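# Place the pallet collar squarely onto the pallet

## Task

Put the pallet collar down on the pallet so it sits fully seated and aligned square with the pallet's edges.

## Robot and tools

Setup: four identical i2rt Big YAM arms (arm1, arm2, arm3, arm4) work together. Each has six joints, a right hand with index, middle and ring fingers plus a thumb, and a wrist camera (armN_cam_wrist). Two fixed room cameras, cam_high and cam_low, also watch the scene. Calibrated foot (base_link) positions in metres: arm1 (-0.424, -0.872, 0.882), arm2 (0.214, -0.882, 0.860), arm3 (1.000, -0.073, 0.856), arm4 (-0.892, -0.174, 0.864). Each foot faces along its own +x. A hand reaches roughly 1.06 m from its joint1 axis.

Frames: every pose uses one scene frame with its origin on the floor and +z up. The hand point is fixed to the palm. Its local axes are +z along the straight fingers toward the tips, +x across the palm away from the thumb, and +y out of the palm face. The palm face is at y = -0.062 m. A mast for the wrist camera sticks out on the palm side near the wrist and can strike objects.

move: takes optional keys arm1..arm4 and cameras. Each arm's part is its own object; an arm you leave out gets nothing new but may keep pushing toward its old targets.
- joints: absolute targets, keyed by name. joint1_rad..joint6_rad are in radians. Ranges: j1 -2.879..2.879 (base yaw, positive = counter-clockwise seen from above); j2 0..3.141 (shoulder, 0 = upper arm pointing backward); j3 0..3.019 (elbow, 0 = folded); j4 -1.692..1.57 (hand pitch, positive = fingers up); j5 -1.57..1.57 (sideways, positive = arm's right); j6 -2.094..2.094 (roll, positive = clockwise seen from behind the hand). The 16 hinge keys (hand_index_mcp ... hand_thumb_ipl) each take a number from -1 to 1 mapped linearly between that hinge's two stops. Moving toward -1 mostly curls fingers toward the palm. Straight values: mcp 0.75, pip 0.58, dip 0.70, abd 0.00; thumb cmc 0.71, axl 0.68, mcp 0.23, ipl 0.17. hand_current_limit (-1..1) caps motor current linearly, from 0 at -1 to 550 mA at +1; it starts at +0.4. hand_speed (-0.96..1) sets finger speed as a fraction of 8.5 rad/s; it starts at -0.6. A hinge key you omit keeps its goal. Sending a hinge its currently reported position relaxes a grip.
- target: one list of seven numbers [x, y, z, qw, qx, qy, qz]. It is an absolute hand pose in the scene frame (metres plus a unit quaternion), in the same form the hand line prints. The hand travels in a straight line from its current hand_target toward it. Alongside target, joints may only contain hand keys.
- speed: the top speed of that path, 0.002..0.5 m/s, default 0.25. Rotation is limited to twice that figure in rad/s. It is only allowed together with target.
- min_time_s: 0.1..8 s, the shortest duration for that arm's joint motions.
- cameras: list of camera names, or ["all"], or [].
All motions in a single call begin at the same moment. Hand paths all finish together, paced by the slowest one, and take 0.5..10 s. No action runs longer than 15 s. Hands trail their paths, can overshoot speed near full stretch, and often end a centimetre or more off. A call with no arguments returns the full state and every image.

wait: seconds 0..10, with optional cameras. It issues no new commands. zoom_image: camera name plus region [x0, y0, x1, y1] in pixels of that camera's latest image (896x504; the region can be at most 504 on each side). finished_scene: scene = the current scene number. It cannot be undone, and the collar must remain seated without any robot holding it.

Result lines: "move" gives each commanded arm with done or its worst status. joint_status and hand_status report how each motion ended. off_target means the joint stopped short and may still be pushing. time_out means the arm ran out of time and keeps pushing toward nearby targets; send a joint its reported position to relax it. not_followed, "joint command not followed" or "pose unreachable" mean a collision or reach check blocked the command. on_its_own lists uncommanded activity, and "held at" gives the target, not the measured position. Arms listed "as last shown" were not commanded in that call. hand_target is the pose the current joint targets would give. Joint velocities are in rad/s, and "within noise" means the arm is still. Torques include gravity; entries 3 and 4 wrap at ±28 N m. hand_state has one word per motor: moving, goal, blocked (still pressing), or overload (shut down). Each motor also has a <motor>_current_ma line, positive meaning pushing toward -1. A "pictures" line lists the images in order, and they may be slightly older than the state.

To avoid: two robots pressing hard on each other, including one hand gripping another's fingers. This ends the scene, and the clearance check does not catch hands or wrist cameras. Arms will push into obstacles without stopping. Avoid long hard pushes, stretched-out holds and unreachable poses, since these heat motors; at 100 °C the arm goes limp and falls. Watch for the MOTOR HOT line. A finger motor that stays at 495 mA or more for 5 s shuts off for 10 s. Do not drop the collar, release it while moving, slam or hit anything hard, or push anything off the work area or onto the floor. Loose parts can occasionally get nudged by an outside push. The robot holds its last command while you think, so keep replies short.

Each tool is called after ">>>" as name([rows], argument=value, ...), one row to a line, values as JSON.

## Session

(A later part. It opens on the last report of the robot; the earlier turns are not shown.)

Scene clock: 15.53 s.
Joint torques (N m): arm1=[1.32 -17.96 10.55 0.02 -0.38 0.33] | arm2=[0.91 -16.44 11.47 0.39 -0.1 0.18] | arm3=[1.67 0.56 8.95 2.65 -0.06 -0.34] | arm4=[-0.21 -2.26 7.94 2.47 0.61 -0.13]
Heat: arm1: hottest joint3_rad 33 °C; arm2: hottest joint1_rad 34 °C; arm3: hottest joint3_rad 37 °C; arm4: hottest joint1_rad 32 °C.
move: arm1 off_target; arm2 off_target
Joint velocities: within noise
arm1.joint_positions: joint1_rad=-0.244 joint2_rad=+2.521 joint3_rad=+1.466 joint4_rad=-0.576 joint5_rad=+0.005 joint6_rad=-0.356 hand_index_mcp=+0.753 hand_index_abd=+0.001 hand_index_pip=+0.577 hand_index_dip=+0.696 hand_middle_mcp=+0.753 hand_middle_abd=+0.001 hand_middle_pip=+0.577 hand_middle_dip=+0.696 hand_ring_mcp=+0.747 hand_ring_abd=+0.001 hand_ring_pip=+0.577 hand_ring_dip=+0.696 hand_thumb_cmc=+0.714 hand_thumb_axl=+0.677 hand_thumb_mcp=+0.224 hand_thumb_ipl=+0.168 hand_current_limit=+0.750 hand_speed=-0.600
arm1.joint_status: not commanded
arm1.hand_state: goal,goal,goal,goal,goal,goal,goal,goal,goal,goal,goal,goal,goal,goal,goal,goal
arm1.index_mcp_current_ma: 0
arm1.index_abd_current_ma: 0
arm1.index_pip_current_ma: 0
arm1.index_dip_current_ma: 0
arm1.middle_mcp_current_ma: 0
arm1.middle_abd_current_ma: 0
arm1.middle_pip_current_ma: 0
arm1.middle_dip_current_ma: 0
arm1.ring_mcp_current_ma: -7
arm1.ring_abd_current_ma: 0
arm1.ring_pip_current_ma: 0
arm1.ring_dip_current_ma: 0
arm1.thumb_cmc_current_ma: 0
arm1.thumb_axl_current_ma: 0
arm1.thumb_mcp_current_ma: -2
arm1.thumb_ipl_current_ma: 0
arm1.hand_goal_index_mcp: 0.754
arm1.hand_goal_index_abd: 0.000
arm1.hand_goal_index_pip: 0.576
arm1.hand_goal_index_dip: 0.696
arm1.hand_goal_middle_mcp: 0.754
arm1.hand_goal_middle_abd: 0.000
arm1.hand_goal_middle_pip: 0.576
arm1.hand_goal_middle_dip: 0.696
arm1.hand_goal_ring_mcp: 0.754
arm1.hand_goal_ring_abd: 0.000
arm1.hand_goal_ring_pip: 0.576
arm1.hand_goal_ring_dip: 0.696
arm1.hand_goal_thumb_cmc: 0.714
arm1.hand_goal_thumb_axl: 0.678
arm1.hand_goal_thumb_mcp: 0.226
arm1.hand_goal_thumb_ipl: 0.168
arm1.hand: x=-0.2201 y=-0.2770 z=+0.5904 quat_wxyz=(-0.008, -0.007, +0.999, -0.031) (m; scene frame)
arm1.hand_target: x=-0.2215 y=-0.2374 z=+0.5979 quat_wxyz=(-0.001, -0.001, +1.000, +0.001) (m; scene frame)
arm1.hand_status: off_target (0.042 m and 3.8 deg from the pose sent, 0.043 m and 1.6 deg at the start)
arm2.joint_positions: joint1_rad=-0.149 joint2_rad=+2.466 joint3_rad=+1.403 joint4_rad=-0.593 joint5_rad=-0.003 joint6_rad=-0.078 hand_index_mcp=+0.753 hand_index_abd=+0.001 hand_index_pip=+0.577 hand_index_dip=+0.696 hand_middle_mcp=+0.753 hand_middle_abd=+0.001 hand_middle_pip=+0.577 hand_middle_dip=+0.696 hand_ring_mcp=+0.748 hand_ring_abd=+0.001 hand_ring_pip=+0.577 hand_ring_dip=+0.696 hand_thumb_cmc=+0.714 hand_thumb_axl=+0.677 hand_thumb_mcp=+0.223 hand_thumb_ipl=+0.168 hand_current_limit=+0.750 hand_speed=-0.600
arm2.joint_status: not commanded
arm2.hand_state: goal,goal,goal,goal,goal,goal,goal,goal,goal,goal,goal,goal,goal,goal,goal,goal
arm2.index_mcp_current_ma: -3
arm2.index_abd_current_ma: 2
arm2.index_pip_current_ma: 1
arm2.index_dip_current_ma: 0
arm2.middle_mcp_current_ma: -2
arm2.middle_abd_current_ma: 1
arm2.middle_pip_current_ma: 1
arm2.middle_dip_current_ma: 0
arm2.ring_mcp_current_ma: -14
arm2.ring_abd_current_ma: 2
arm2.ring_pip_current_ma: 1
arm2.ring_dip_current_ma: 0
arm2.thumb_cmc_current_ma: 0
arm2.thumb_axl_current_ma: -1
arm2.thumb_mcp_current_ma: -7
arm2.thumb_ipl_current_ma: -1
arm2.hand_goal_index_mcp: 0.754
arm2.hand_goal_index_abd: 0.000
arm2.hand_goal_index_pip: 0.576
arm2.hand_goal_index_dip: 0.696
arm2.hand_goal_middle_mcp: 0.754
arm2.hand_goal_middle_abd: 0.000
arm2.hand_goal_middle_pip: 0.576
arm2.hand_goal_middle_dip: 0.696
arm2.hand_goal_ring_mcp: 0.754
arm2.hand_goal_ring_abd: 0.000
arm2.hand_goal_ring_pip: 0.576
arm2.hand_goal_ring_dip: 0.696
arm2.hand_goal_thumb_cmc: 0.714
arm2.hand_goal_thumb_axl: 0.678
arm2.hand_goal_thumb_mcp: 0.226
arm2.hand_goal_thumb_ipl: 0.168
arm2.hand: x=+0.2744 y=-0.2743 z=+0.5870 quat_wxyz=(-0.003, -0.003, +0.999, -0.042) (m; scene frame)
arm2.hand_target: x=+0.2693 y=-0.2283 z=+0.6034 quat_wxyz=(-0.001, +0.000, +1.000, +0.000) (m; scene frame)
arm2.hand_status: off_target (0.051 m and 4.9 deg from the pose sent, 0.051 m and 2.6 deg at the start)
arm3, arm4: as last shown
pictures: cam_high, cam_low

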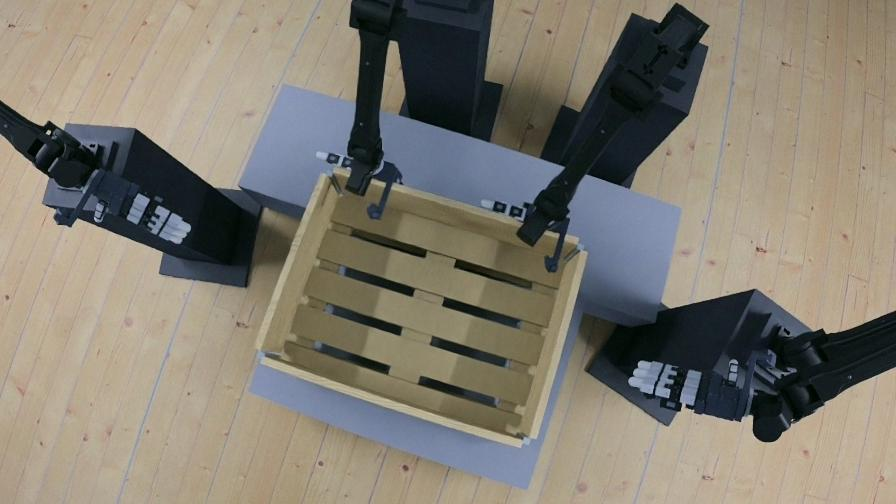

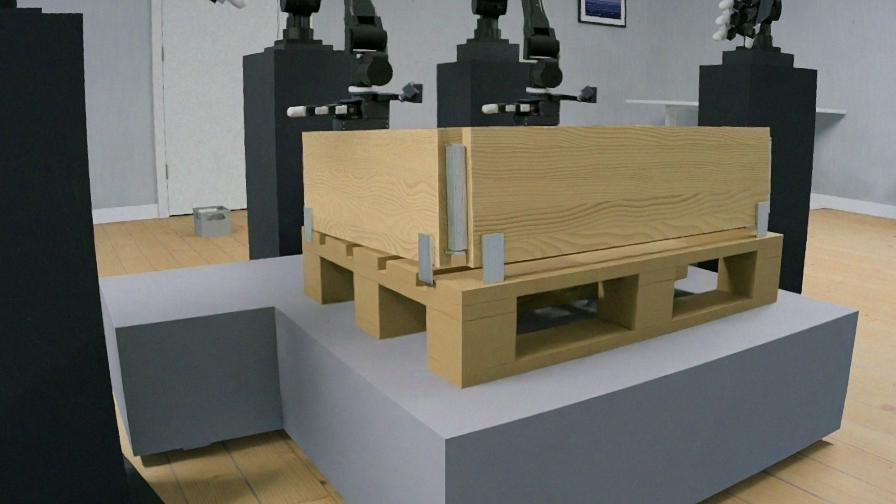

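>>> move(arm1={"target":[-0.22,-0.205,0.605,0,0,1,0],"speed":0.06}, arm2={"target":[0.27,-0.195,0.61,0,0,1,0],"speed":0.06}, cameras=["cam_low"])

>>> zoom_image(camera="cam_low", region=[280, 180, 560, 340])

>>> zoom_image(camera="cam_low", region=[720, 190, 800, 250])

Scene clock: 16.87 s.
Joint torques (N m): arm1=[2.73 -19.31 13.03 0.46 -0.89 0.44] | arm2=[0.91 -17.44 14.38 0.88 -0.38 0.21] | arm3=[0.79 0.56 8.87 2.47 -0.01 -0.34] | arm4=[0.03 -2.2 8.1 2.39 0.61 -0.17]
Heat: arm1: hottest joint3_rad 33 °C; arm2: hottest joint1_rad 34 °C; arm3: hottest joint3_rad 37 °C; arm4: hottest joint1_rad 32 °C.
move: arm1 off_target; arm2 off_target
Joint velocities: within noise
arm1.joint_positions: joint1_rad=-0.239 joint2_rad=+2.537 joint3_rad=+1.516 joint4_rad=-0.667 joint5_rad=+0.017 joint6_rad=-0.348 hand_index_mcp=+0.753 hand_index_abd=+0.001 hand_index_pip=+0.577 hand_index_dip=+0.696 hand_middle_mcp=+0.753 hand_middle_abd=+0.001 hand_middle_pip=+0.577 hand_middle_dip=+0.696 hand_ring_mcp=+0.747 hand_ring_abd=+0.001 hand_ring_pip=+0.577 hand_ring_dip=+0.696 hand_thumb_cmc=+0.714 hand_thumb_axl=+0.677 hand_thumb_mcp=+0.224 hand_thumb_ipl=+0.168 hand_current_limit=+0.750 hand_speed=-0.600
arm1.joint_status: not commanded
arm1.hand_state: goal,goal,goal,goal,goal,goal,goal,goal,goal,goal,goal,goal,goal,goal,goal,goal
arm1.index_mcp_current_ma: 0
arm1.index_abd_current_ma: 0
arm1.index_pip_current_ma: 0
arm1.index_dip_current_ma: 0
arm1.middle_mcp_current_ma: 0
arm1.middle_abd_current_ma: 0
arm1.middle_pip_current_ma: 0
arm1.middle_dip_current_ma: 0
arm1.ring_mcp_current_ma: -7
arm1.ring_abd_current_ma: 0
arm1.ring_pip_current_ma: 0
arm1.ring_dip_current_ma: 0
arm1.thumb_cmc_current_ma: 0
arm1.thumb_axl_current_ma: 0
arm1.thumb_mcp_current_ma: -2
arm1.thumb_ipl_current_ma: 0
arm1.hand_goal_index_mcp: 0.754
arm1.hand_goal_index_abd: 0.000
arm1.hand_goal_index_pip: 0.576
arm1.hand_goal_index_dip: 0.696
arm1.hand_goal_middle_mcp: 0.754
arm1.hand_goal_middle_abd: 0.000
arm1.hand_goal_middle_pip: 0.576
arm1.hand_goal_middle_dip: 0.696
arm1.hand_goal_ring_mcp: 0.754
arm1.hand_goal_ring_abd: 0.000
arm1.hand_goal_ring_pip: 0.576
arm1.hand_goal_ring_dip: 0.696
arm1.hand_goal_thumb_cmc: 0.714
arm1.hand_goal_thumb_axl: 0.678
arm1.hand_goal_thumb_mcp: 0.226
arm1.hand_goal_thumb_ipl: 0.168
arm1.hand: x=-0.2202 y=-0.2774 z=+0.5879 quat_wxyz=(-0.012, -0.006, +0.998, -0.060) (m; scene frame)
arm1.hand_target: x=-0.2233 y=-0.2111 z=+0.6121 quat_wxyz=(-0.002, -0.001, +1.000, +0.001) (m; scene frame)
arm1.hand_status: off_target (0.074 m and 7.0 deg from the pose sent, 0.074 m and 3.8 deg at the start)
arm2.joint_positions: joint1_rad=-0.146 joint2_rad=+2.484 joint3_rad=+1.458 joint4_rad=-0.689 joint5_rad=+0.004 joint6_rad=-0.078 hand_index_mcp=+0.753 hand_index_abd=+0.001 hand_index_pip=+0.577 hand_index_dip=+0.696 hand_middle_mcp=+0.753 hand_middle_abd=+0.001 hand_middle_pip=+0.577 hand_middle_dip=+0.696 hand_ring_mcp=+0.748 hand_ring_abd=+0.001 hand_ring_pip=+0.577 hand_ring_dip=+0.696 hand_thumb_cmc=+0.714 hand_thumb_axl=+0.677 hand_thumb_mcp=+0.223 hand_thumb_ipl=+0.168 hand_current_limit=+0.750 hand_speed=-0.600
arm2.joint_status: not commanded
arm2.hand_state: goal,goal,goal,goal,goal,goal,goal,goal,goal,goal,goal,goal,goal,goal,goal,goal
arm2.index_mcp_current_ma: -3
arm2.index_abd_current_ma: 2
arm2.index_pip_current_ma: 1
arm2.index_dip_current_ma: 0
arm2.middle_mcp_current_ma: -2
arm2.middle_abd_current_ma: 1
arm2.middle_pip_current_ma: 1
arm2.middle_dip_current_ma: 0
arm2.ring_mcp_current_ma: -14
arm2.ring_abd_current_ma: 2
arm2.ring_pip_current_ma: 1
arm2.ring_dip_current_ma: 0
arm2.thumb_cmc_current_ma: 0
arm2.thumb_axl_current_ma: -1
arm2.thumb_mcp_current_ma: -7
arm2.thumb_ipl_current_ma: -1
arm2.hand_goal_index_mcp: 0.754
arm2.hand_goal_index_abd: 0.000
arm2.hand_goal_index_pip: 0.576
arm2.hand_goal_index_dip: 0.696
arm2.hand_goal_middle_mcp: 0.754
arm2.hand_goal_middle_abd: 0.000
arm2.hand_goal_middle_pip: 0.576
arm2.hand_goal_middle_dip: 0.696
arm2.hand_goal_ring_mcp: 0.754
arm2.hand_goal_ring_abd: 0.000
arm2.hand_goal_ring_pip: 0.576
arm2.hand_goal_ring_dip: 0.696
arm2.hand_goal_thumb_cmc: 0.714
arm2.hand_goal_thumb_axl: 0.678
arm2.hand_goal_thumb_mcp: 0.226
arm2.hand_goal_thumb_ipl: 0.168
arm2.hand: x=+0.2742 y=-0.2741 z=+0.5845 quat_wxyz=(-0.002, -0.005, +0.997, -0.072) (m; scene frame)
arm2.hand_target: x=+0.2687 y=-0.2023 z=+0.6182 quat_wxyz=(-0.001, -0.001, +1.000, +0.000) (m; scene frame)
arm2.hand_status: off_target (0.083 m and 8.3 deg from the pose sent, 0.083 m and 4.9 deg at the start)
arm3, arm4: as last shown
pictures: cam_low

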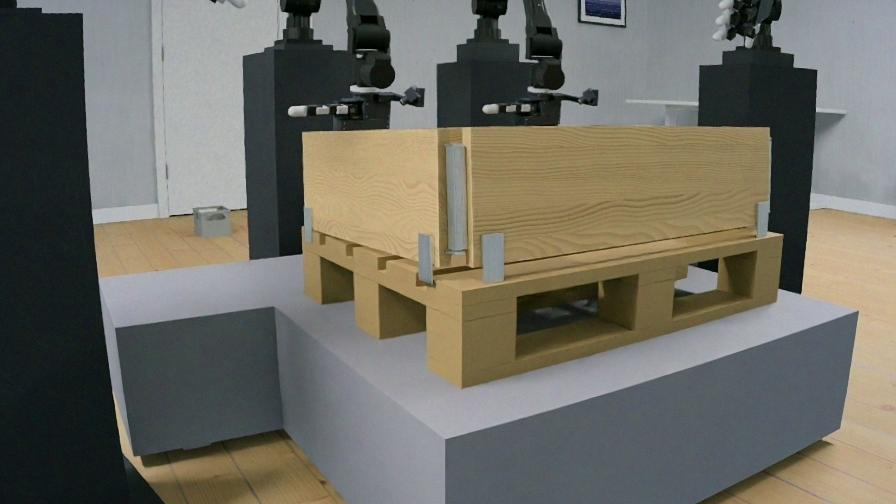

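Scaled by 1.800 from the camera's 896x504 image, which has a finer 1280x720 frame.

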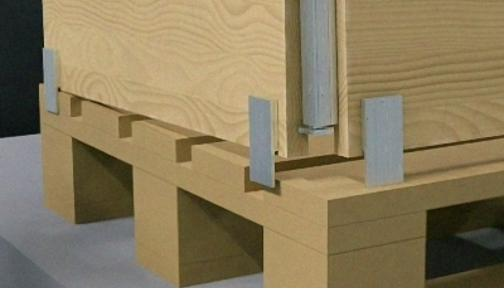

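Scaled by 6.300 from the camera's 896x504 image, which has a finer 1280x720 frame.

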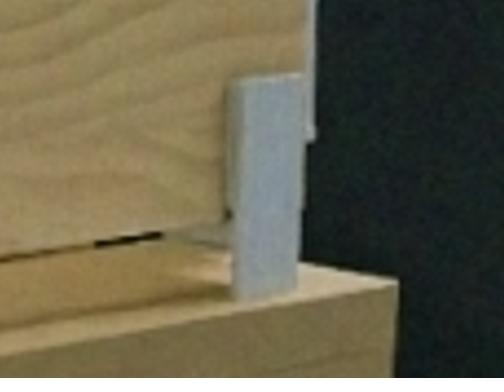

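>>> move(cameras=["arm3_cam_wrist","arm4_cam_wrist","arm1_cam_wrist","arm2_cam_wrist"])

Scene clock: 17.03 s.
Joint torques (N m): arm1=[2.55 -19.37 13.14 0.42 -0.94 0.41] | arm2=[0.91 -17.49 14.37 0.84 -0.38 0.21] | arm3=[0.5 0.15 9.01 2.65 -0.08 -0.29] | arm4=[0.21 -1.61 7.9 2.37 0.65 -0.15]
Heat: arm1: hottest joint3_rad 33 °C; arm2: hottest joint1_rad 34 °C; arm3: hottest joint3_rad 37 °C; arm4: hottest joint1_rad 32 °C.
Joint velocities: within noise
arm1.joint_positions: joint1_rad=-0.239 joint2_rad=+2.537 joint3_rad=+1.516 joint4_rad=-0.667 joint5_rad=+0.017 joint6_rad=-0.348 hand_index_mcp=+0.753 hand_index_abd=+0.001 hand_index_pip=+0.577 hand_index_dip=+0.696 hand_middle_mcp=+0.753 hand_middle_abd=+0.001 hand_middle_pip=+0.577 hand_middle_dip=+0.696 hand_ring_mcp=+0.747 hand_ring_abd=+0.001 hand_ring_pip=+0.577 hand_ring_dip=+0.696 hand_thumb_cmc=+0.714 hand_thumb_axl=+0.677 hand_thumb_mcp=+0.224 hand_thumb_ipl=+0.168 hand_current_limit=+0.750 hand_speed=-0.600
arm1.joint_status: not commanded
arm1.hand_state: goal,goal,goal,goal,goal,goal,goal,goal,goal,goal,goal,goal,goal,goal,goal,goal
arm1.index_mcp_current_ma: 0
arm1.index_abd_current_ma: 0
arm1.index_pip_current_ma: 0
arm1.index_dip_current_ma: 0
arm1.middle_mcp_current_ma: 0
arm1.middle_abd_current_ma: 0
arm1.middle_pip_current_ma: 0
arm1.middle_dip_current_ma: 0
arm1.ring_mcp_current_ma: -7
arm1.ring_abd_current_ma: 0
arm1.ring_pip_current_ma: 0
arm1.ring_dip_current_ma: 0
arm1.thumb_cmc_current_ma: 0
arm1.thumb_axl_current_ma: 0
arm1.thumb_mcp_current_ma: -2
arm1.thumb_ipl_current_ma: 0
arm1.hand_goal_index_mcp: 0.754
arm1.hand_goal_index_abd: 0.000
arm1.hand_goal_index_pip: 0.576
arm1.hand_goal_index_dip: 0.696
arm1.hand_goal_middle_mcp: 0.754
arm1.hand_goal_middle_abd: 0.000
arm1.hand_goal_middle_pip: 0.576
arm1.hand_goal_middle_dip: 0.696
arm1.hand_goal_ring_mcp: 0.754
arm1.hand_goal_ring_abd: 0.000
arm1.hand_goal_ring_pip: 0.576
arm1.hand_goal_ring_dip: 0.696
arm1.hand_goal_thumb_cmc: 0.714
arm1.hand_goal_thumb_axl: 0.678
arm1.hand_goal_thumb_mcp: 0.226
arm1.hand_goal_thumb_ipl: 0.168
arm1.hand: x=-0.2203 y=-0.2776 z=+0.5877 quat_wxyz=(-0.012, -0.006, +0.998, -0.060) (m; scene frame)
arm1.hand_target: x=-0.2233 y=-0.2114 z=+0.6118 quat_wxyz=(-0.002, -0.001, +1.000, +0.001) (m; scene frame)
arm1.hand_status: off_target (0.075 m and 7.0 deg from the pose sent, 0.074 m and 3.8 deg at the start)
arm2.joint_positions: joint1_rad=-0.146 joint2_rad=+2.484 joint3_rad=+1.458 joint4_rad=-0.689 joint5_rad=+0.004 joint6_rad=-0.078 hand_index_mcp=+0.753 hand_index_abd=+0.001 hand_index_pip=+0.577 hand_index_dip=+0.696 hand_middle_mcp=+0.753 hand_middle_abd=+0.001 hand_middle_pip=+0.577 hand_middle_dip=+0.696 hand_ring_mcp=+0.748 hand_ring_abd=+0.001 hand_ring_pip=+0.577 hand_ring_dip=+0.696 hand_thumb_cmc=+0.714 hand_thumb_axl=+0.677 hand_thumb_mcp=+0.223 hand_thumb_ipl=+0.168 hand_current_limit=+0.750 hand_speed=-0.600
arm2.joint_status: not commanded
arm2.hand_state: goal,goal,goal,goal,goal,goal,goal,goal,goal,goal,goal,goal,goal,goal,goal,goal
arm2.index_mcp_current_ma: -3
arm2.index_abd_current_ma: 2
arm2.index_pip_current_ma: 1
arm2.index_dip_current_ma: 0
arm2.middle_mcp_current_ma: -2
arm2.middle_abd_current_ma: 1
arm2.middle_pip_current_ma: 1
arm2.middle_dip_current_ma: 0
arm2.ring_mcp_current_ma: -14
arm2.ring_abd_current_ma: 2
arm2.ring_pip_current_ma: 1
arm2.ring_dip_current_ma: 0
arm2.thumb_cmc_current_ma: 0
arm2.thumb_axl_current_ma: -1
arm2.thumb_mcp_current_ma: -7
arm2.thumb_ipl_current_ma: -1
arm2.hand_goal_index_mcp: 0.754
arm2.hand_goal_index_abd: 0.000
arm2.hand_goal_index_pip: 0.576
arm2.hand_goal_index_dip: 0.696
arm2.hand_goal_middle_mcp: 0.754
arm2.hand_goal_middle_abd: 0.000
arm2.hand_goal_middle_pip: 0.576
arm2.hand_goal_middle_dip: 0.696
arm2.hand_goal_ring_mcp: 0.754
arm2.hand_goal_ring_abd: 0.000
arm2.hand_goal_ring_pip: 0.576
arm2.hand_goal_ring_dip: 0.696
arm2.hand_goal_thumb_cmc: 0.714
arm2.hand_goal_thumb_axl: 0.678
arm2.hand_goal_thumb_mcp: 0.226
arm2.hand_goal_thumb_ipl: 0.168
arm2.hand: x=+0.2742 y=-0.2739 z=+0.5846 quat_wxyz=(-0.002, -0.005, +0.997, -0.072) (m; scene frame)
arm2.hand_target: x=+0.2687 y=-0.2021 z=+0.6183 quat_wxyz=(-0.001, -0.001, +1.000, +0.001) (m; scene frame)
arm2.hand_status: off_target (0.083 m and 8.3 deg from the pose sent, 0.083 m and 4.9 deg at the start)
arm3.joint_positions: joint1_rad=-0.458 joint2_rad=+0.741 joint3_rad=+0.215 joint4_rad=-0.058 joint5_rad=-0.136 joint6_rad=+1.041 hand_index_mcp=+0.754 hand_index_abd=+0.001 hand_index_pip=+0.577 hand_index_dip=+0.696 hand_middle_mcp=+0.754 hand_middle_abd=+0.001 hand_middle_pip=+0.577 hand_middle_dip=+0.696 hand_ring_mcp=+0.754 hand_ring_abd=+0.001 hand_ring_pip=+0.577 hand_ring_dip=+0.696 hand_thumb_cmc=+0.714 hand_thumb_axl=+0.677 hand_thumb_mcp=+0.225 hand_thumb_ipl=+0.168 hand_current_limit=+0.400 hand_speed=-0.600
arm3.joint_status: not commanded
arm3.hand_state: goal,goal,goal,goal,goal,goal,goal,goal,goal,goal,goal,goal,goal,goal,goal,goal
arm3.index_mcp_current_ma: 0
arm3.index_abd_current_ma: 0
arm3.index_pip_current_ma: 0
arm3.index_dip_current_ma: 0
arm3.middle_mcp_current_ma: 0
arm3.middle_abd_current_ma: 0
arm3.middle_pip_current_ma: 0
arm3.middle_dip_current_ma: 0
arm3.ring_mcp_current_ma: 0
arm3.ring_abd_current_ma: 0
arm3.ring_pip_current_ma: 0
arm3.ring_dip_current_ma: 0
arm3.thumb_cmc_current_ma: 0
arm3.thumb_axl_current_ma: 0
arm3.thumb_mcp_current_ma: 0
arm3.thumb_ipl_current_ma: 0
arm3.hand_goal_index_mcp: 0.754
arm3.hand_goal_index_abd: 0.000
arm3.hand_goal_index_pip: 0.576
arm3.hand_goal_index_dip: 0.696
arm3.hand_goal_middle_mcp: 0.754
arm3.hand_goal_middle_abd: 0.000
arm3.hand_goal_middle_pip: 0.576
arm3.hand_goal_middle_dip: 0.696
arm3.hand_goal_ring_mcp: 0.754
arm3.hand_goal_ring_abd: 0.000
arm3.hand_goal_ring_pip: 0.576
arm3.hand_goal_ring_dip: 0.696
arm3.hand_goal_thumb_cmc: 0.714
arm3.hand_goal_thumb_axl: 0.678
arm3.hand_goal_thumb_mcp: 0.226
arm3.hand_goal_thumb_ipl: 0.168
arm3.hand: x=+0.6823 y=+0.0772 z=+0.9770 quat_wxyz=(+0.461, +0.145, -0.866, -0.123) (m; scene frame)
arm3.hand_target: x=+0.6802 y=+0.0800 z=+0.9800 quat_wxyz=(+0.465, +0.149, -0.863, -0.129) (m; scene frame)
arm3.hand_status: not commanded
arm4.joint_positions: joint1_rad=+1.172 joint2_rad=+0.945 joint3_rad=+0.213 joint4_rad=+0.080 joint5_rad=+0.720 joint6_rad=+1.546 hand_index_mcp=+0.756 hand_index_abd=+0.001 hand_index_pip=+0.577 hand_index_dip=+0.696 hand_middle_mcp=+0.756 hand_middle_abd=+0.001 hand_middle_pip=+0.577 hand_middle_dip=+0.696 hand_ring_mcp=+0.757 hand_ring_abd=+0.001 hand_ring_pip=+0.577 hand_ring_dip=+0.696 hand_thumb_cmc=+0.716 hand_thumb_axl=+0.677 hand_thumb_mcp=+0.226 hand_thumb_ipl=+0.168 hand_current_limit=+0.400 hand_speed=-0.600
arm4.joint_status: not commanded
arm4.hand_state: goal,goal,goal,goal,goal,goal,goal,goal,goal,goal,goal,goal,goal,goal,goal,goal
arm4.index_mcp_current_ma: 1
arm4.index_abd_current_ma: 0
arm4.index_pip_current_ma: 0
arm4.index_dip_current_ma: 0
arm4.middle_mcp_current_ma: 1
arm4.middle_abd_current_ma: 0
arm4.middle_pip_current_ma: 0
arm4.middle_dip_current_ma: 0
arm4.ring_mcp_current_ma: 1
arm4.ring_abd_current_ma: 0
arm4.ring_pip_current_ma: 0
arm4.ring_dip_current_ma: 0
arm4.thumb_cmc_current_ma: 1
arm4.thumb_axl_current_ma: 0
arm4.thumb_mcp_current_ma: 0
arm4.thumb_ipl_current_ma: 0
arm4.hand_goal_index_mcp: 0.754
arm4.hand_goal_index_abd: 0.000
arm4.hand_goal_index_pip: 0.576
arm4.hand_goal_index_dip: 0.696
arm4.hand_goal_middle_mcp: 0.754
arm4.hand_goal_middle_abd: 0.000
arm4.hand_goal_middle_pip: 0.576
arm4.hand_goal_middle_dip: 0.696
arm4.hand_goal_ring_mcp: 0.754
arm4.hand_goal_ring_abd: 0.000
arm4.hand_goal_ring_pip: 0.576
arm4.hand_goal_ring_dip: 0.696
arm4.hand_goal_thumb_cmc: 0.714
arm4.hand_goal_thumb_axl: 0.678
arm4.hand_goal_thumb_mcp: 0.226
arm4.hand_goal_thumb_ipl: 0.168
arm4.hand: x=-0.6002 y=-0.0972 z=+0.9830 quat_wxyz=(+0.118, +0.818, +0.229, +0.514) (m; scene frame)
arm4.hand_target: x=-0.6001 y=-0.1000 z=+0.9801 quat_wxyz=(+0.120, +0.820, +0.225, +0.513) (m; scene frame)
arm4.hand_status: not commanded
pictures: arm1_cam_wrist, arm2_cam_wrist, arm3_cam_wrist, arm4_cam_wrist
camera_calibration:
arm1_cam_wrist: T_world_to_cam=[[0.786667, 0.615124, -0.0526911, 0.405069], [0.400124, -0.442985, 0.802287, -0.559769], [0.470165, -0.652216, -0.594608, 0.396294], [0, 0, 0, 1]] pos_world=[-0.281001, -0.238668, 0.706079]
arm2_cam_wrist: T_world_to_cam=[[0.746266, 0.658256, -0.0989281, 0.0616485], [0.444203, -0.381784, 0.810509, -0.750262], [0.495753, -0.648799, -0.577311, 0.145292], [0, 0, 0, 1]] pos_world=[0.215233, -0.232753, 0.698072]
arm3_cam_wrist: T_world_to_cam=[[0.372539, 0.864856, -0.336509, 0.0303911], [0.886792, -0.438637, -0.145592, -0.474164], [-0.273521, -0.244175, -0.930357, 1.23693], [0, 0, 0, 1]] pos_world=[0.747489, 0.0677566, 1.09198]
arm4_cam_wrist: T_world_to_cam=[[-0.17482, -0.920487, -0.349489, 0.177339], [-0.936415, 0.26512, -0.229865, -0.360926], [0.304244, 0.287082, -0.908306, 1.22785], [0, 0, 0, 1]] pos_world=[-0.680541, -0.093568, 1.09428]

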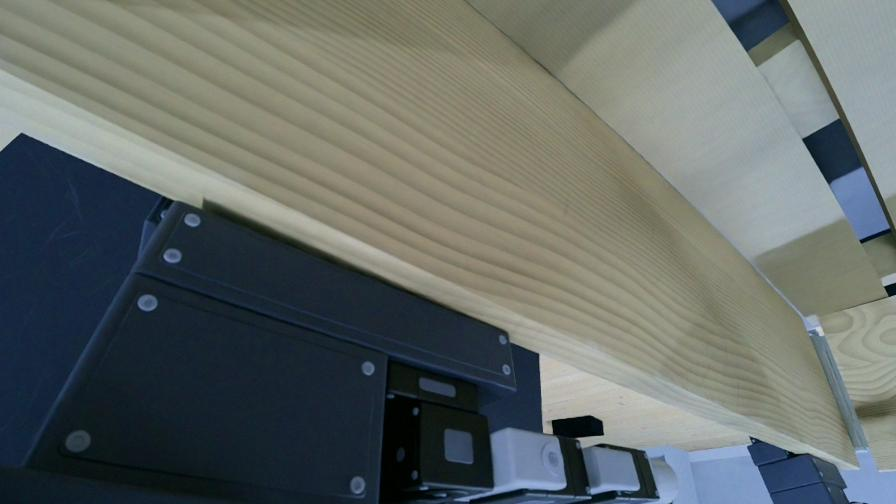

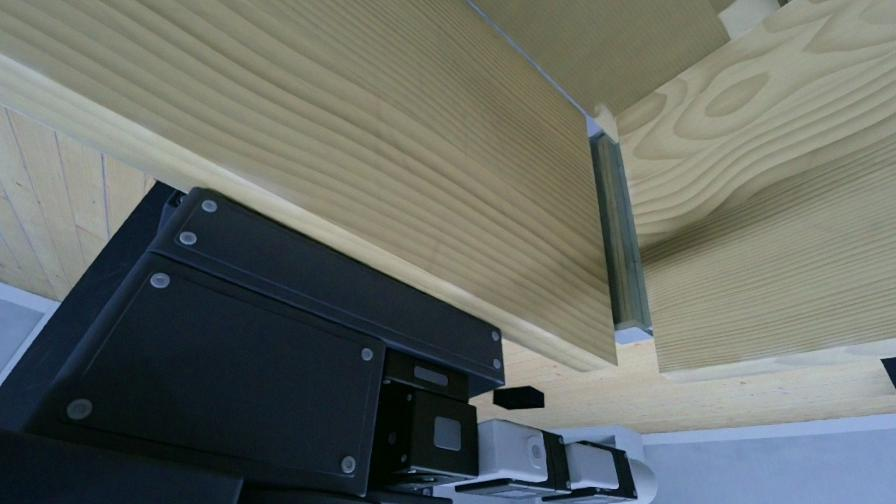

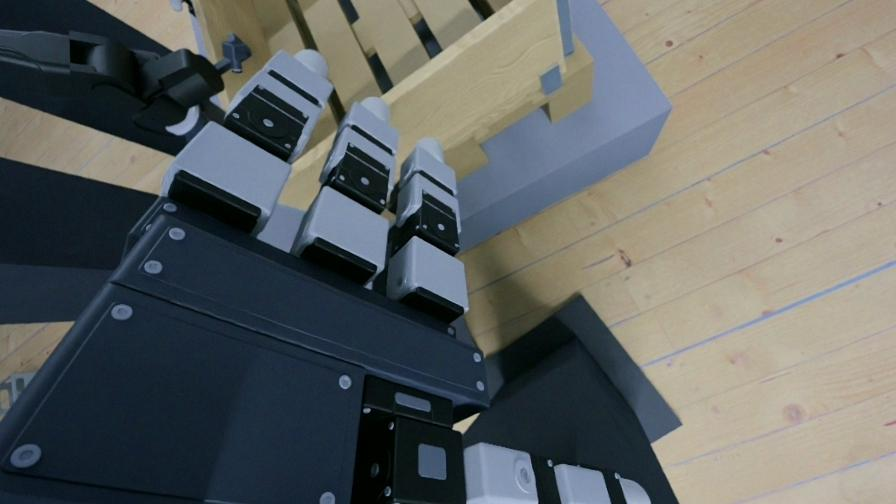

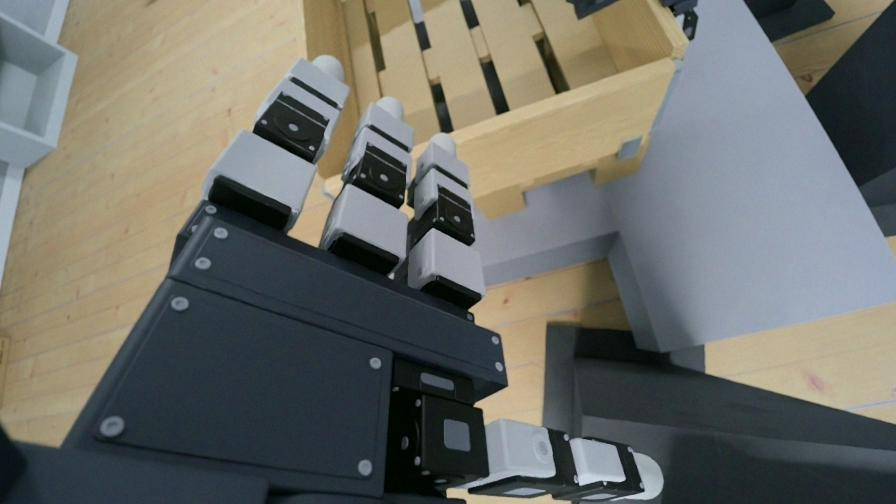

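>>> zoom_image(camera="arm4_cam_wrist", region=[540, 40, 740, 200])

>>> zoom_image(camera="arm3_cam_wrist", region=[440, 0, 660, 160])

Scaled by 2.520 from the camera's 896x504 image, which has a finer 1280x720 frame.

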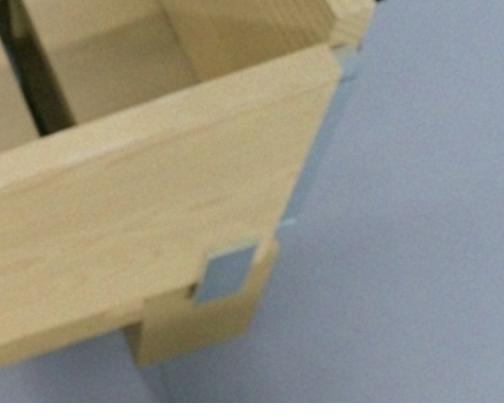

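Scaled by 2.291 from the camera's 896x504 image, which has a finer 1280x720 frame.

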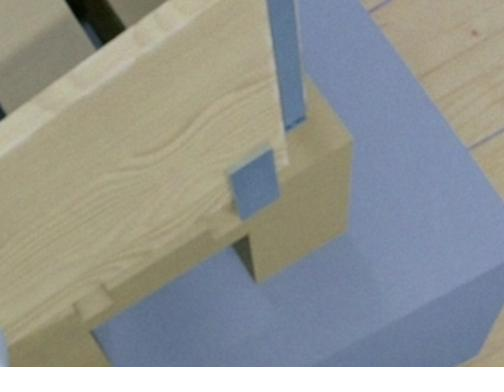

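>>> move(arm1={"target":[-0.22,-0.185,0.63,0,0,0.9962,0.0872],"speed":0.06}, arm2={"target":[0.27,-0.180,0.635,0,0,0.9962,0.0872],"speed":0.06}, cameras=["cam_low"])

>>> zoom_image(camera="cam_low", region=[280, 180, 560, 340])

>>> zoom_image(camera="cam_low", region=[720, 190, 800, 250])

Scene clock: 20.73 s.
Joint torques (N m): arm1=[2.73 -21.83 9.68 4.07 -1.92 0.56] | arm2=[0.67 -19.9 10.09 4.05 -0.72 0.38] | arm3=[0.62 0.03 9.02 2.52 -0.05 -0.32] | arm4=[-0.32 -2.08 7.97 2.21 0.6 -0.24]
Heat: arm1: hottest joint3_rad 34 °C; arm2: hottest joint1_rad 34 °C; arm3: hottest joint3_rad 37 °C; arm4: hottest joint1_rad 32 °C.
move: arm1 off_target; arm2 off_target
Joint velocities: within noise
arm1.joint_positions: joint1_rad=-0.245 joint2_rad=+2.519 joint3_rad=+1.465 joint4_rad=-0.557 joint5_rad=-0.014 joint6_rad=-0.371 hand_index_mcp=+0.753 hand_index_abd=+0.001 hand_index_pip=+0.577 hand_index_dip=+0.696 hand_middle_mcp=+0.752 hand_middle_abd=+0.001 hand_middle_pip=+0.577 hand_middle_dip=+0.696 hand_ring_mcp=+0.741 hand_ring_abd=+0.001 hand_ring_pip=+0.577 hand_ring_dip=+0.696 hand_thumb_cmc=+0.714 hand_thumb_axl=+0.677 hand_thumb_mcp=+0.224 hand_thumb_ipl=+0.168 hand_current_limit=+0.750 hand_speed=-0.600
arm1.joint_status: not commanded
arm1.hand_state: goal,goal,goal,goal,goal,goal,goal,goal,goal,goal,goal,goal,goal,goal,goal,goal
arm1.index_mcp_current_ma: 0
arm1.index_abd_current_ma: 0
arm1.index_pip_current_ma: 0
arm1.index_dip_current_ma: 0
arm1.middle_mcp_current_ma: -1
arm1.middle_abd_current_ma: 0
arm1.middle_pip_current_ma: 0
arm1.middle_dip_current_ma: 0
arm1.ring_mcp_current_ma: -16
arm1.ring_abd_current_ma: 0
arm1.ring_pip_current_ma: 0
arm1.ring_dip_current_ma: 0
arm1.thumb_cmc_current_ma: 0
arm1.thumb_axl_current_ma: 0
arm1.thumb_mcp_current_ma: -2
arm1.thumb_ipl_current_ma: 0
arm1.hand_goal_index_mcp: 0.754
arm1.hand_goal_index_abd: 0.000
arm1.hand_goal_index_pip: 0.576
arm1.hand_goal_index_dip: 0.696
arm1.hand_goal_middle_mcp: 0.754
arm1.hand_goal_middle_abd: 0.000
arm1.hand_goal_middle_pip: 0.576
arm1.hand_goal_middle_dip: 0.696
arm1.hand_goal_ring_mcp: 0.754
arm1.hand_goal_ring_abd: 0.000
arm1.hand_goal_ring_pip: 0.576
arm1.hand_goal_ring_dip: 0.696
arm1.hand_goal_thumb_cmc: 0.714
arm1.hand_goal_thumb_axl: 0.678
arm1.hand_goal_thumb_mcp: 0.226
arm1.hand_goal_thumb_ipl: 0.168
arm1.hand: x=-0.2219 y=-0.2712 z=+0.5929 quat_wxyz=(-0.014, -0.014, +1.000, -0.018) (m; scene frame)
arm1.hand_target: x=-0.2239 y=-0.1934 z=+0.6394 quat_wxyz=(-0.006, -0.004, +0.996, +0.085) (m; scene frame)
arm1.hand_status: off_target (0.094 m and 12.3 deg from the pose sent, 0.102 m and 16.9 deg at the start)
arm2.joint_positions: joint1_rad=-0.146 joint2_rad=+2.461 joint3_rad=+1.396 joint4_rad=-0.552 joint5_rad=+0.000 joint6_rad=-0.096 hand_index_mcp=+0.751 hand_index_abd=+0.001 hand_index_pip=+0.577 hand_index_dip=+0.696 hand_middle_mcp=+0.746 hand_middle_abd=+0.001 hand_middle_pip=+0.577 hand_middle_dip=+0.696 hand_ring_mcp=+0.739 hand_ring_abd=+0.001 hand_ring_pip=+0.577 hand_ring_dip=+0.696 hand_thumb_cmc=+0.714 hand_thumb_axl=+0.677 hand_thumb_mcp=+0.223 hand_thumb_ipl=+0.168 hand_current_limit=+0.750 hand_speed=-0.600
arm2.joint_status: not commanded
arm2.hand_state: goal,goal,goal,goal,goal,goal,goal,goal,goal,goal,goal,goal,goal,goal,goal,goal
arm2.index_mcp_current_ma: -6
arm2.index_abd_current_ma: 2
arm2.index_pip_current_ma: 1
arm2.index_dip_current_ma: 0
arm2.middle_mcp_current_ma: -19
arm2.middle_abd_current_ma: 1
arm2.middle_pip_current_ma: 1
arm2.middle_dip_current_ma: 0
arm2.ring_mcp_current_ma: -43
arm2.ring_abd_current_ma: 2
arm2.ring_pip_current_ma: 1
arm2.ring_dip_current_ma: 0
arm2.thumb_cmc_current_ma: 0
arm2.thumb_axl_current_ma: -1
arm2.thumb_mcp_current_ma: -7
arm2.thumb_ipl_current_ma: -1
arm2.hand_goal_index_mcp: 0.754
arm2.hand_goal_index_abd: 0.000
arm2.hand_goal_index_pip: 0.576
arm2.hand_goal_index_dip: 0.696
arm2.hand_goal_middle_mcp: 0.754
arm2.hand_goal_middle_abd: 0.000
arm2.hand_goal_middle_pip: 0.576
arm2.hand_goal_middle_dip: 0.696
arm2.hand_goal_ring_mcp: 0.754
arm2.hand_goal_ring_abd: 0.000
arm2.hand_goal_ring_pip: 0.576
arm2.hand_goal_ring_dip: 0.696
arm2.hand_goal_thumb_cmc: 0.714
arm2.hand_goal_thumb_axl: 0.678
arm2.hand_goal_thumb_mcp: 0.226
arm2.hand_goal_thumb_ipl: 0.168
arm2.hand: x=+0.2725 y=-0.2659 z=+0.5908 quat_wxyz=(+0.000, -0.013, +1.000, -0.024) (m; scene frame)
arm2.hand_target: x=+0.2687 y=-0.1886 z=+0.6444 quat_wxyz=(-0.003, -0.002, +0.996, +0.085) (m; scene frame)
arm2.hand_status: off_target (0.097 m and 12.8 deg from the pose sent, 0.107 m and 18.3 deg at the start)
arm3, arm4: as last shown
pictures: cam_low

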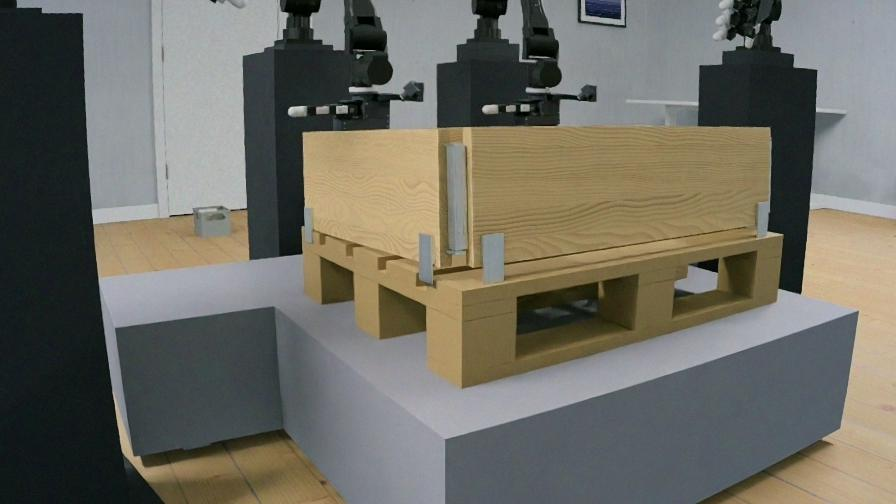

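Scaled by 1.800 from the camera's 896x504 image, which has a finer 1280x720 frame.

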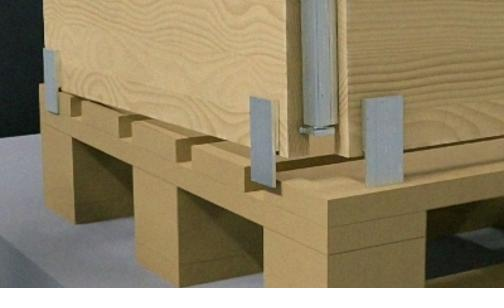

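Scaled by 6.300 from the camera's 896x504 image, which has a finer 1280x720 frame.

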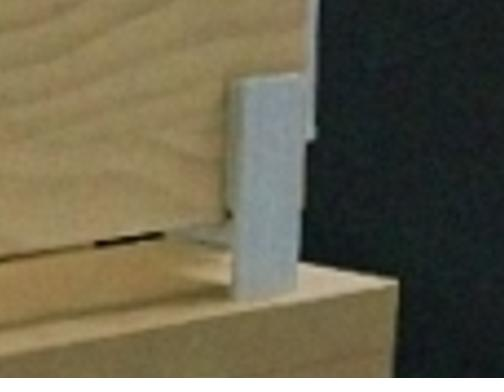

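>>> move(arm1={"target":[-0.22,-0.37,0.60,0,0,1,0],"speed":0.2}, arm2={"target":[0.26,-0.37,0.60,0,0,1,0],"speed":0.2})

>>> move(arm1={"target":[-0.22,-0.41,0.56,0,0,0.9397,0.342],"speed":0.25,"joints":{"hand_index_mcp":1,"hand_middle_mcp":1,"hand_ring_mcp":1,"hand_index_pip":0.85,"hand_middle_pip":0.85,"hand_ring_pip":0.85,"hand_index_dip":-0.57,"hand_middle_dip":-0.57,"hand_ring_dip":-0.57,"hand_speed":0}}, arm2={"target":[0.26,-0.41,0.56,0,0,0.9397,0.342],"speed":0.25,"joints":{"hand_index_mcp":1,"hand_middle_mcp":1,"hand_ring_mcp":1,"hand_index_pip":0.85,"hand_middle_pip":0.85,"hand_ring_pip":0.85,"hand_index_dip":-0.57,"hand_middle_dip":-0.57,"hand_ring_dip":-0.57,"hand_speed":0}}, cameras=["cam_low","cam_high","arm1_cam_wrist","arm2_cam_wrist"])

Scene clock: 24.90 s.
Joint torques (N m): arm1=[-0.79 -17.9 2.13 0.17 -0.04 -0.12] | arm2=[0.79 -15.44 1.87 0.36 0.14 0.02] | arm3=[0.85 -0.09 9.09 2.44 -0.09 -0.32] | arm4=[0.44 -2.26 7.94 2.22 0.63 -0.17]
Heat: arm1: hottest joint3_rad 34 °C; arm2: hottest joint1_rad 34 °C; arm3: hottest joint3_rad 38 °C; arm4: hottest joint1_rad 32 °C.
move: arm1 done; arm2 off_target
Joint velocities: within noise
arm1.joint_positions: joint1_rad=-0.308 joint2_rad=+2.421 joint3_rad=+1.125 joint4_rad=-0.293 joint5_rad=-0.002 joint6_rad=-0.393 hand_index_mcp=+0.755 hand_index_abd=+0.001 hand_index_pip=+0.577 hand_index_dip=+0.696 hand_middle_mcp=+0.755 hand_middle_abd=+0.001 hand_middle_pip=+0.578 hand_middle_dip=+0.696 hand_ring_mcp=+0.755 hand_ring_abd=+0.001 hand_ring_pip=+0.578 hand_ring_dip=+0.696 hand_thumb_cmc=+0.714 hand_thumb_axl=+0.677 hand_thumb_mcp=+0.224 hand_thumb_ipl=+0.168 hand_current_limit=+0.750 hand_speed=-0.600
arm1.joint_status: not commanded
arm1.hand_state: goal,goal,goal,goal,goal,goal,goal,goal,goal,goal,goal,goal,goal,goal,goal,goal
arm1.index_mcp_current_ma: 0
arm1.index_abd_current_ma: 0
arm1.index_pip_current_ma: 0
arm1.index_dip_current_ma: 0
arm1.middle_mcp_current_ma: 0
arm1.middle_abd_current_ma: 0
arm1.middle_pip_current_ma: 1
arm1.middle_dip_current_ma: 0
arm1.ring_mcp_current_ma: 0
arm1.ring_abd_current_ma: 0
arm1.ring_pip_current_ma: 1
arm1.ring_dip_current_ma: 0
arm1.thumb_cmc_current_ma: 0
arm1.thumb_axl_current_ma: 0
arm1.thumb_mcp_current_ma: -2
arm1.thumb_ipl_current_ma: 0
arm1.hand_goal_index_mcp: 0.754
arm1.hand_goal_index_abd: 0.000
arm1.hand_goal_index_pip: 0.576
arm1.hand_goal_index_dip: 0.696
arm1.hand_goal_middle_mcp: 0.754
arm1.hand_goal_middle_abd: 0.000
arm1.hand_goal_middle_pip: 0.576
arm1.hand_goal_middle_dip: 0.696
arm1.hand_goal_ring_mcp: 0.754
arm1.hand_goal_ring_abd: 0.000
arm1.hand_goal_ring_pip: 0.576
arm1.hand_goal_ring_dip: 0.696
arm1.hand_goal_thumb_cmc: 0.714
arm1.hand_goal_thumb_axl: 0.678
arm1.hand_goal_thumb_mcp: 0.226
arm1.hand_goal_thumb_ipl: 0.168
arm1.hand: x=-0.2233 y=-0.3750 z=+0.5927 quat_wxyz=(-0.005, +0.006, +1.000, -0.010) (m; scene frame)
arm1.hand_target: x=-0.2200 y=-0.3700 z=+0.6000 quat_wxyz=(+0.000, +0.000, +1.000, +0.000) (m; scene frame)
arm1.hand_status: done (0.009 m and 1.5 deg from the pose sent, 0.099 m and 3.1 deg at the start)
arm2.joint_positions: joint1_rad=-0.144 joint2_rad=+2.350 joint3_rad=+1.022 joint4_rad=-0.264 joint5_rad=-0.008 joint6_rad=-0.060 hand_index_mcp=+0.755 hand_index_abd=+0.001 hand_index_pip=+0.577 hand_index_dip=+0.696 hand_middle_mcp=+0.755 hand_middle_abd=+0.001 hand_middle_pip=+0.578 hand_middle_dip=+0.696 hand_ring_mcp=+0.755 hand_ring_abd=+0.001 hand_ring_pip=+0.578 hand_ring_dip=+0.696 hand_thumb_cmc=+0.714 hand_thumb_axl=+0.677 hand_thumb_mcp=+0.223 hand_thumb_ipl=+0.168 hand_current_limit=+0.750 hand_speed=-0.600
arm2.joint_status: not commanded
arm2.hand_state: goal,goal,goal,goal,goal,goal,goal,goal,goal,goal,goal,goal,goal,goal,goal,goal
arm2.index_mcp_current_ma: 1
arm2.index_abd_current_ma: 2
arm2.index_pip_current_ma: 1
arm2.index_dip_current_ma: 0
arm2.middle_mcp_current_ma: 1
arm2.middle_abd_current_ma: 1
arm2.middle_pip_current_ma: 3
arm2.middle_dip_current_ma: 0
arm2.ring_mcp_current_ma: 1
arm2.ring_abd_current_ma: 2
arm2.ring_pip_current_ma: 4
arm2.ring_dip_current_ma: 1
arm2.thumb_cmc_current_ma: 0
arm2.thumb_axl_current_ma: -1
arm2.thumb_mcp_current_ma: -7
arm2.thumb_ipl_current_ma: -1
arm2.hand_goal_index_mcp: 0.754
arm2.hand_goal_index_abd: 0.000
arm2.hand_goal_index_pip: 0.576
arm2.hand_goal_index_dip: 0.696
arm2.hand_goal_middle_mcp: 0.754
arm2.hand_goal_middle_abd: 0.000
arm2.hand_goal_middle_pip: 0.576
arm2.hand_goal_middle_dip: 0.696
arm2.hand_goal_ring_mcp: 0.754
arm2.hand_goal_ring_abd: 0.000
arm2.hand_goal_ring_pip: 0.576
arm2.hand_goal_ring_dip: 0.696
arm2.hand_goal_thumb_cmc: 0.714
arm2.hand_goal_thumb_axl: 0.678
arm2.hand_goal_thumb_mcp: 0.226
arm2.hand_goal_thumb_ipl: 0.168
arm2.hand: x=+0.2656 y=-0.3757 z=+0.5924 quat_wxyz=(-0.003, +0.003, +1.000, -0.011) (m; scene frame)
arm2.hand_target: x=+0.2600 y=-0.3701 z=+0.5999 quat_wxyz=(+0.000, +0.000, +1.000, +0.000) (m; scene frame)
arm2.hand_status: off_target (0.011 m and 1.3 deg from the pose sent, 0.105 m and 3.1 deg at the start)
arm3, arm4: as last shown
pictures: none

Scene clock: 27.20 s.
Joint torques (N m): arm1=[-0.38 -13.39 -0.61 1.44 -0.53 -0.04] | arm2=[-1.08 -11.93 -1.42 1.74 -0.23 -0.06] | arm3=[0.73 0.38 9.22 2.7 0 -0.33] | arm4=[-0.56 -1.61 8.08 2.35 0.62 -0.18]
Heat: arm1: hottest joint3_rad 34 °C; arm2: hottest joint1_rad 34 °C; arm3: hottest joint3_rad 38 °C; arm4: hottest joint1_rad 32 °C.
move: arm1 done; arm2 done
Joint velocities: within noise
arm1.joint_positions: joint1_rad=-0.458 joint2_rad=+2.801 joint3_rad=+0.963 joint4_rad=+0.883 joint5_rad=-0.349 joint6_rad=-0.450 hand_index_mcp=+1.000 hand_index_abd=+0.001 hand_index_pip=+0.848 hand_index_dip=-0.567 hand_middle_mcp=+1.000 hand_middle_abd=+0.001 hand_middle_pip=+0.847 hand_middle_dip=-0.566 hand_ring_mcp=+1.000 hand_ring_abd=+0.001 hand_ring_pip=+0.848 hand_ring_dip=-0.567 hand_thumb_cmc=+0.718 hand_thumb_axl=+0.677 hand_thumb_mcp=+0.223 hand_thumb_ipl=+0.168 hand_current_limit=+0.750 hand_speed=+0.000
arm1.joint_status: all done
arm1.hand_state: goal,goal,goal,goal,goal,goal,goal,goal,goal,goal,goal,goal,goal,goal,goal,goal
arm1.index_mcp_current_ma: 0
arm1.index_abd_current_ma: 0
arm1.index_pip_current_ma: -1
arm1.index_dip_current_ma: 2
arm1.middle_mcp_current_ma: 0
arm1.middle_abd_current_ma: 0
arm1.middle_pip_current_ma: -2
arm1.middle_dip_current_ma: 3
arm1.ring_mcp_current_ma: 0
arm1.ring_abd_current_ma: 0
arm1.ring_pip_current_ma: -1
arm1.ring_dip_current_ma: 2
arm1.thumb_cmc_current_ma: 3
arm1.thumb_axl_current_ma: 0
arm1.thumb_mcp_current_ma: -2
arm1.thumb_ipl_current_ma: 0
arm1.hand_goal_index_mcp: 1.000
arm1.hand_goal_index_abd: 0.000
arm1.hand_goal_index_pip: 0.850
arm1.hand_goal_index_dip: -0.570
arm1.hand_goal_middle_mcp: 1.000
arm1.hand_goal_middle_abd: 0.000
arm1.hand_goal_middle_pip: 0.850
arm1.hand_goal_middle_dip: -0.570
arm1.hand_goal_ring_mcp: 1.000
arm1.hand_goal_ring_abd: 0.000
arm1.hand_goal_ring_pip: 0.850
arm1.hand_goal_ring_dip: -0.570
arm1.hand_goal_thumb_cmc: 0.714
arm1.hand_goal_thumb_axl: 0.678
arm1.hand_goal_thumb_mcp: 0.226
arm1.hand_goal_thumb_ipl: 0.168
arm1.hand: x=-0.2216 y=-0.4051 z=+0.5658 quat_wxyz=(-0.001, -0.003, +0.941, +0.340) (m; scene frame)
arm1.hand_target: x=-0.2202 y=-0.4101 z=+0.5600 quat_wxyz=(+0.000, +0.000, +0.940, +0.342) (m; scene frame)
arm1.hand_status: done (0.008 m and 0.5 deg from the pose sent, 0.048 m and 41.2 deg at the start)
arm2.joint_positions: joint1_rad=-0.144 joint2_rad=+2.816 joint3_rad=+0.830 joint4_rad=+1.091 joint5_rad=-0.046 joint6_rad=-0.060 hand_index_mcp=+1.000 hand_index_abd=+0.001 hand_index_pip=+0.847 hand_index_dip=-0.566 hand_middle_mcp=+1.000 hand_middle_abd=+0.001 hand_middle_pip=+0.848 hand_middle_dip=-0.567 hand_ring_mcp=+1.000 hand_ring_abd=+0.001 hand_ring_pip=+0.847 hand_ring_dip=-0.566 hand_thumb_cmc=+0.718 hand_thumb_axl=+0.677 hand_thumb_mcp=+0.223 hand_thumb_ipl=+0.168 hand_current_limit=+0.750 hand_speed=+0.000
arm2.joint_status: all done
arm2.hand_state: goal,goal,goal,goal,goal,goal,goal,goal,goal,goal,goal,goal,goal,goal,goal,goal
arm2.index_mcp_current_ma: 0
arm2.index_abd_current_ma: 2
arm2.index_pip_current_ma: -6
arm2.index_dip_current_ma: 7
arm2.middle_mcp_current_ma: 0
arm2.middle_abd_current_ma: 1
arm2.middle_pip_current_ma: -4
arm2.middle_dip_current_ma: 6
arm2.ring_mcp_current_ma: 0
arm2.ring_abd_current_ma: 2
arm2.ring_pip_current_ma: -5
arm2.ring_dip_current_ma: 7
arm2.thumb_cmc_current_ma: 8
arm2.thumb_axl_current_ma: -1
arm2.thumb_mcp_current_ma: -7
arm2.thumb_ipl_current_ma: -1
arm2.hand_goal_index_mcp: 1.000
arm2.hand_goal_index_abd: 0.000
arm2.hand_goal_index_pip: 0.850
arm2.hand_goal_index_dip: -0.570
arm2.hand_goal_middle_mcp: 1.000
arm2.hand_goal_middle_abd: 0.000
arm2.hand_goal_middle_pip: 0.850
arm2.hand_goal_middle_dip: -0.570
arm2.hand_goal_ring_mcp: 1.000
arm2.hand_goal_ring_abd: 0.000
arm2.hand_goal_ring_pip: 0.850
arm2.hand_goal_ring_dip: -0.570
arm2.hand_goal_thumb_cmc: 0.714
arm2.hand_goal_thumb_axl: 0.678
arm2.hand_goal_thumb_mcp: 0.226
arm2.hand_goal_thumb_ipl: 0.168
arm2.hand: x=+0.2567 y=-0.4134 z=+0.5584 quat_wxyz=(+0.001, -0.005, +0.943, +0.332) (m; scene frame)
arm2.hand_target: x=+0.2600 y=-0.4101 z=+0.5600 quat_wxyz=(+0.000, +0.000, +0.940, +0.342) (m; scene frame)
arm2.hand_status: done (0.005 m and 1.4 deg from the pose sent, 0.048 m and 41.2 deg at the start)
arm3, arm4: as last shown
pictures: arm1_cam_wrist, arm2_cam_wrist, cam_high, cam_low
camera_calibration:
arm1_cam_wrist: T_world_to_cam=[[0.791328, 0.446674, 0.417472, 0.150113], [0.382093, -0.894359, 0.232653, -0.462784], [0.47729, -0.0245919, -0.878402, 0.717099], [0, 0, 0, 1]] pos_world=[-0.284226, -0.463312, 0.674901]
arm2_cam_wrist: T_world_to_cam=[[0.745474, 0.521164, 0.41552, -0.179715], [0.443937, -0.853232, 0.273706, -0.669566], [0.49718, -0.0195763, -0.867426, 0.470018], [0, 0, 0, 1]] pos_world=[0.197534, -0.468433, 0.665645]

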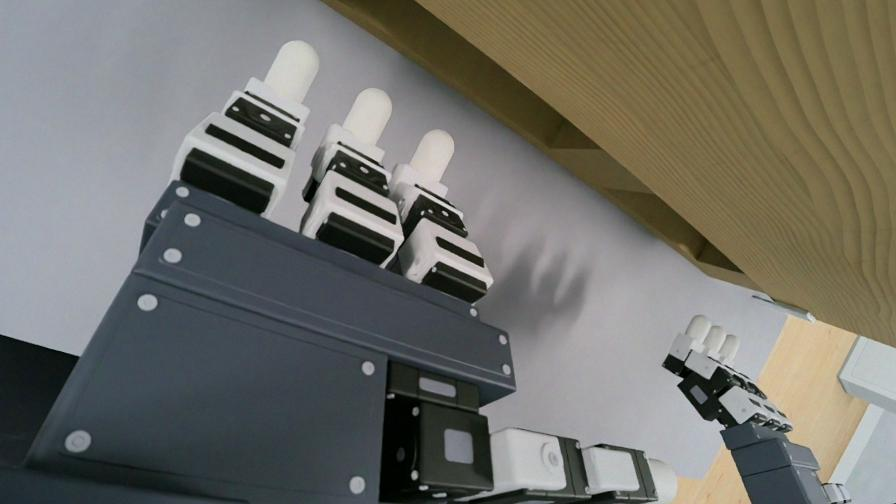

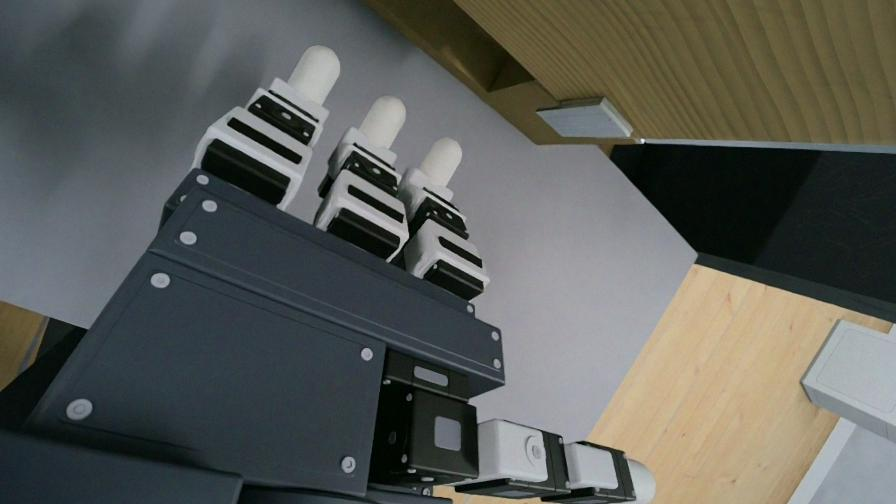

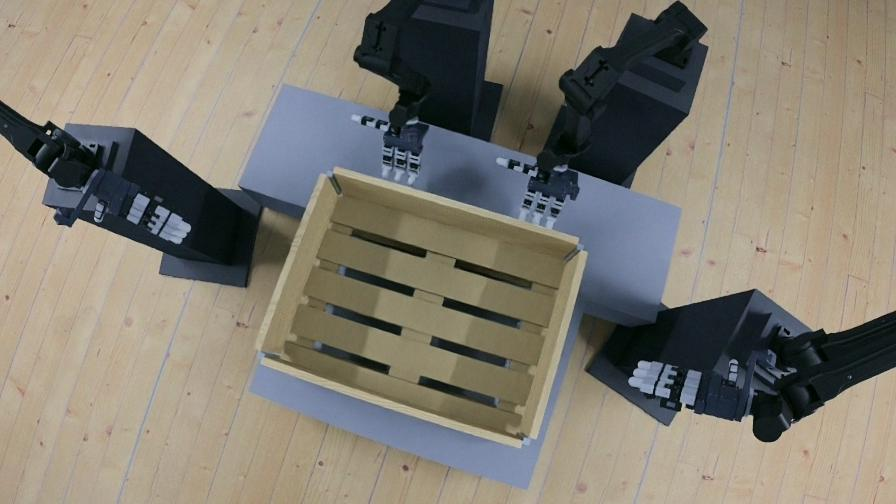

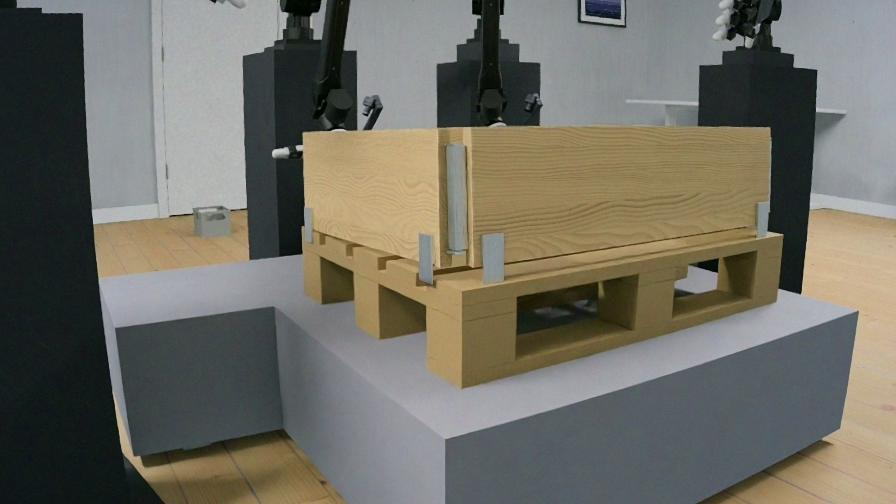

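>>> zoom_image(camera="arm2_cam_wrist", region=[440, 0, 720, 180])

>>> zoom_image(camera="arm1_cam_wrist", region=[320, 0, 640, 200])

>>> zoom_image(camera="arm1_cam_wrist", region=[600, 140, 860, 340])

Scaled by 1.800 from the camera's 896x504 image, which has a finer 1280x720 frame.

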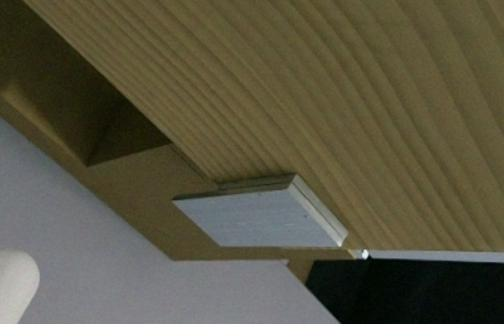

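Scaled by 1.575 from the camera's 896x504 image, which has a finer 1280x720 frame.

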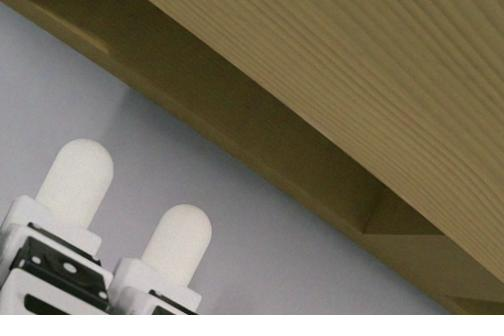

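Scaled by 1.938 from the camera's 896x504 image, which has a finer 1280x720 frame.

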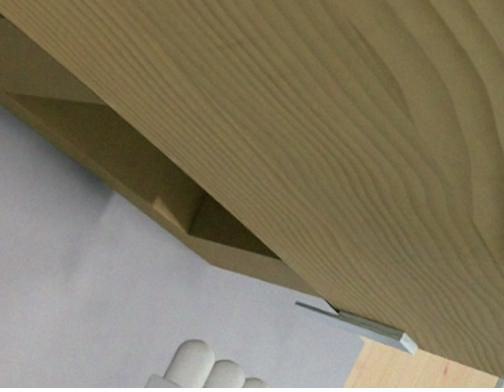

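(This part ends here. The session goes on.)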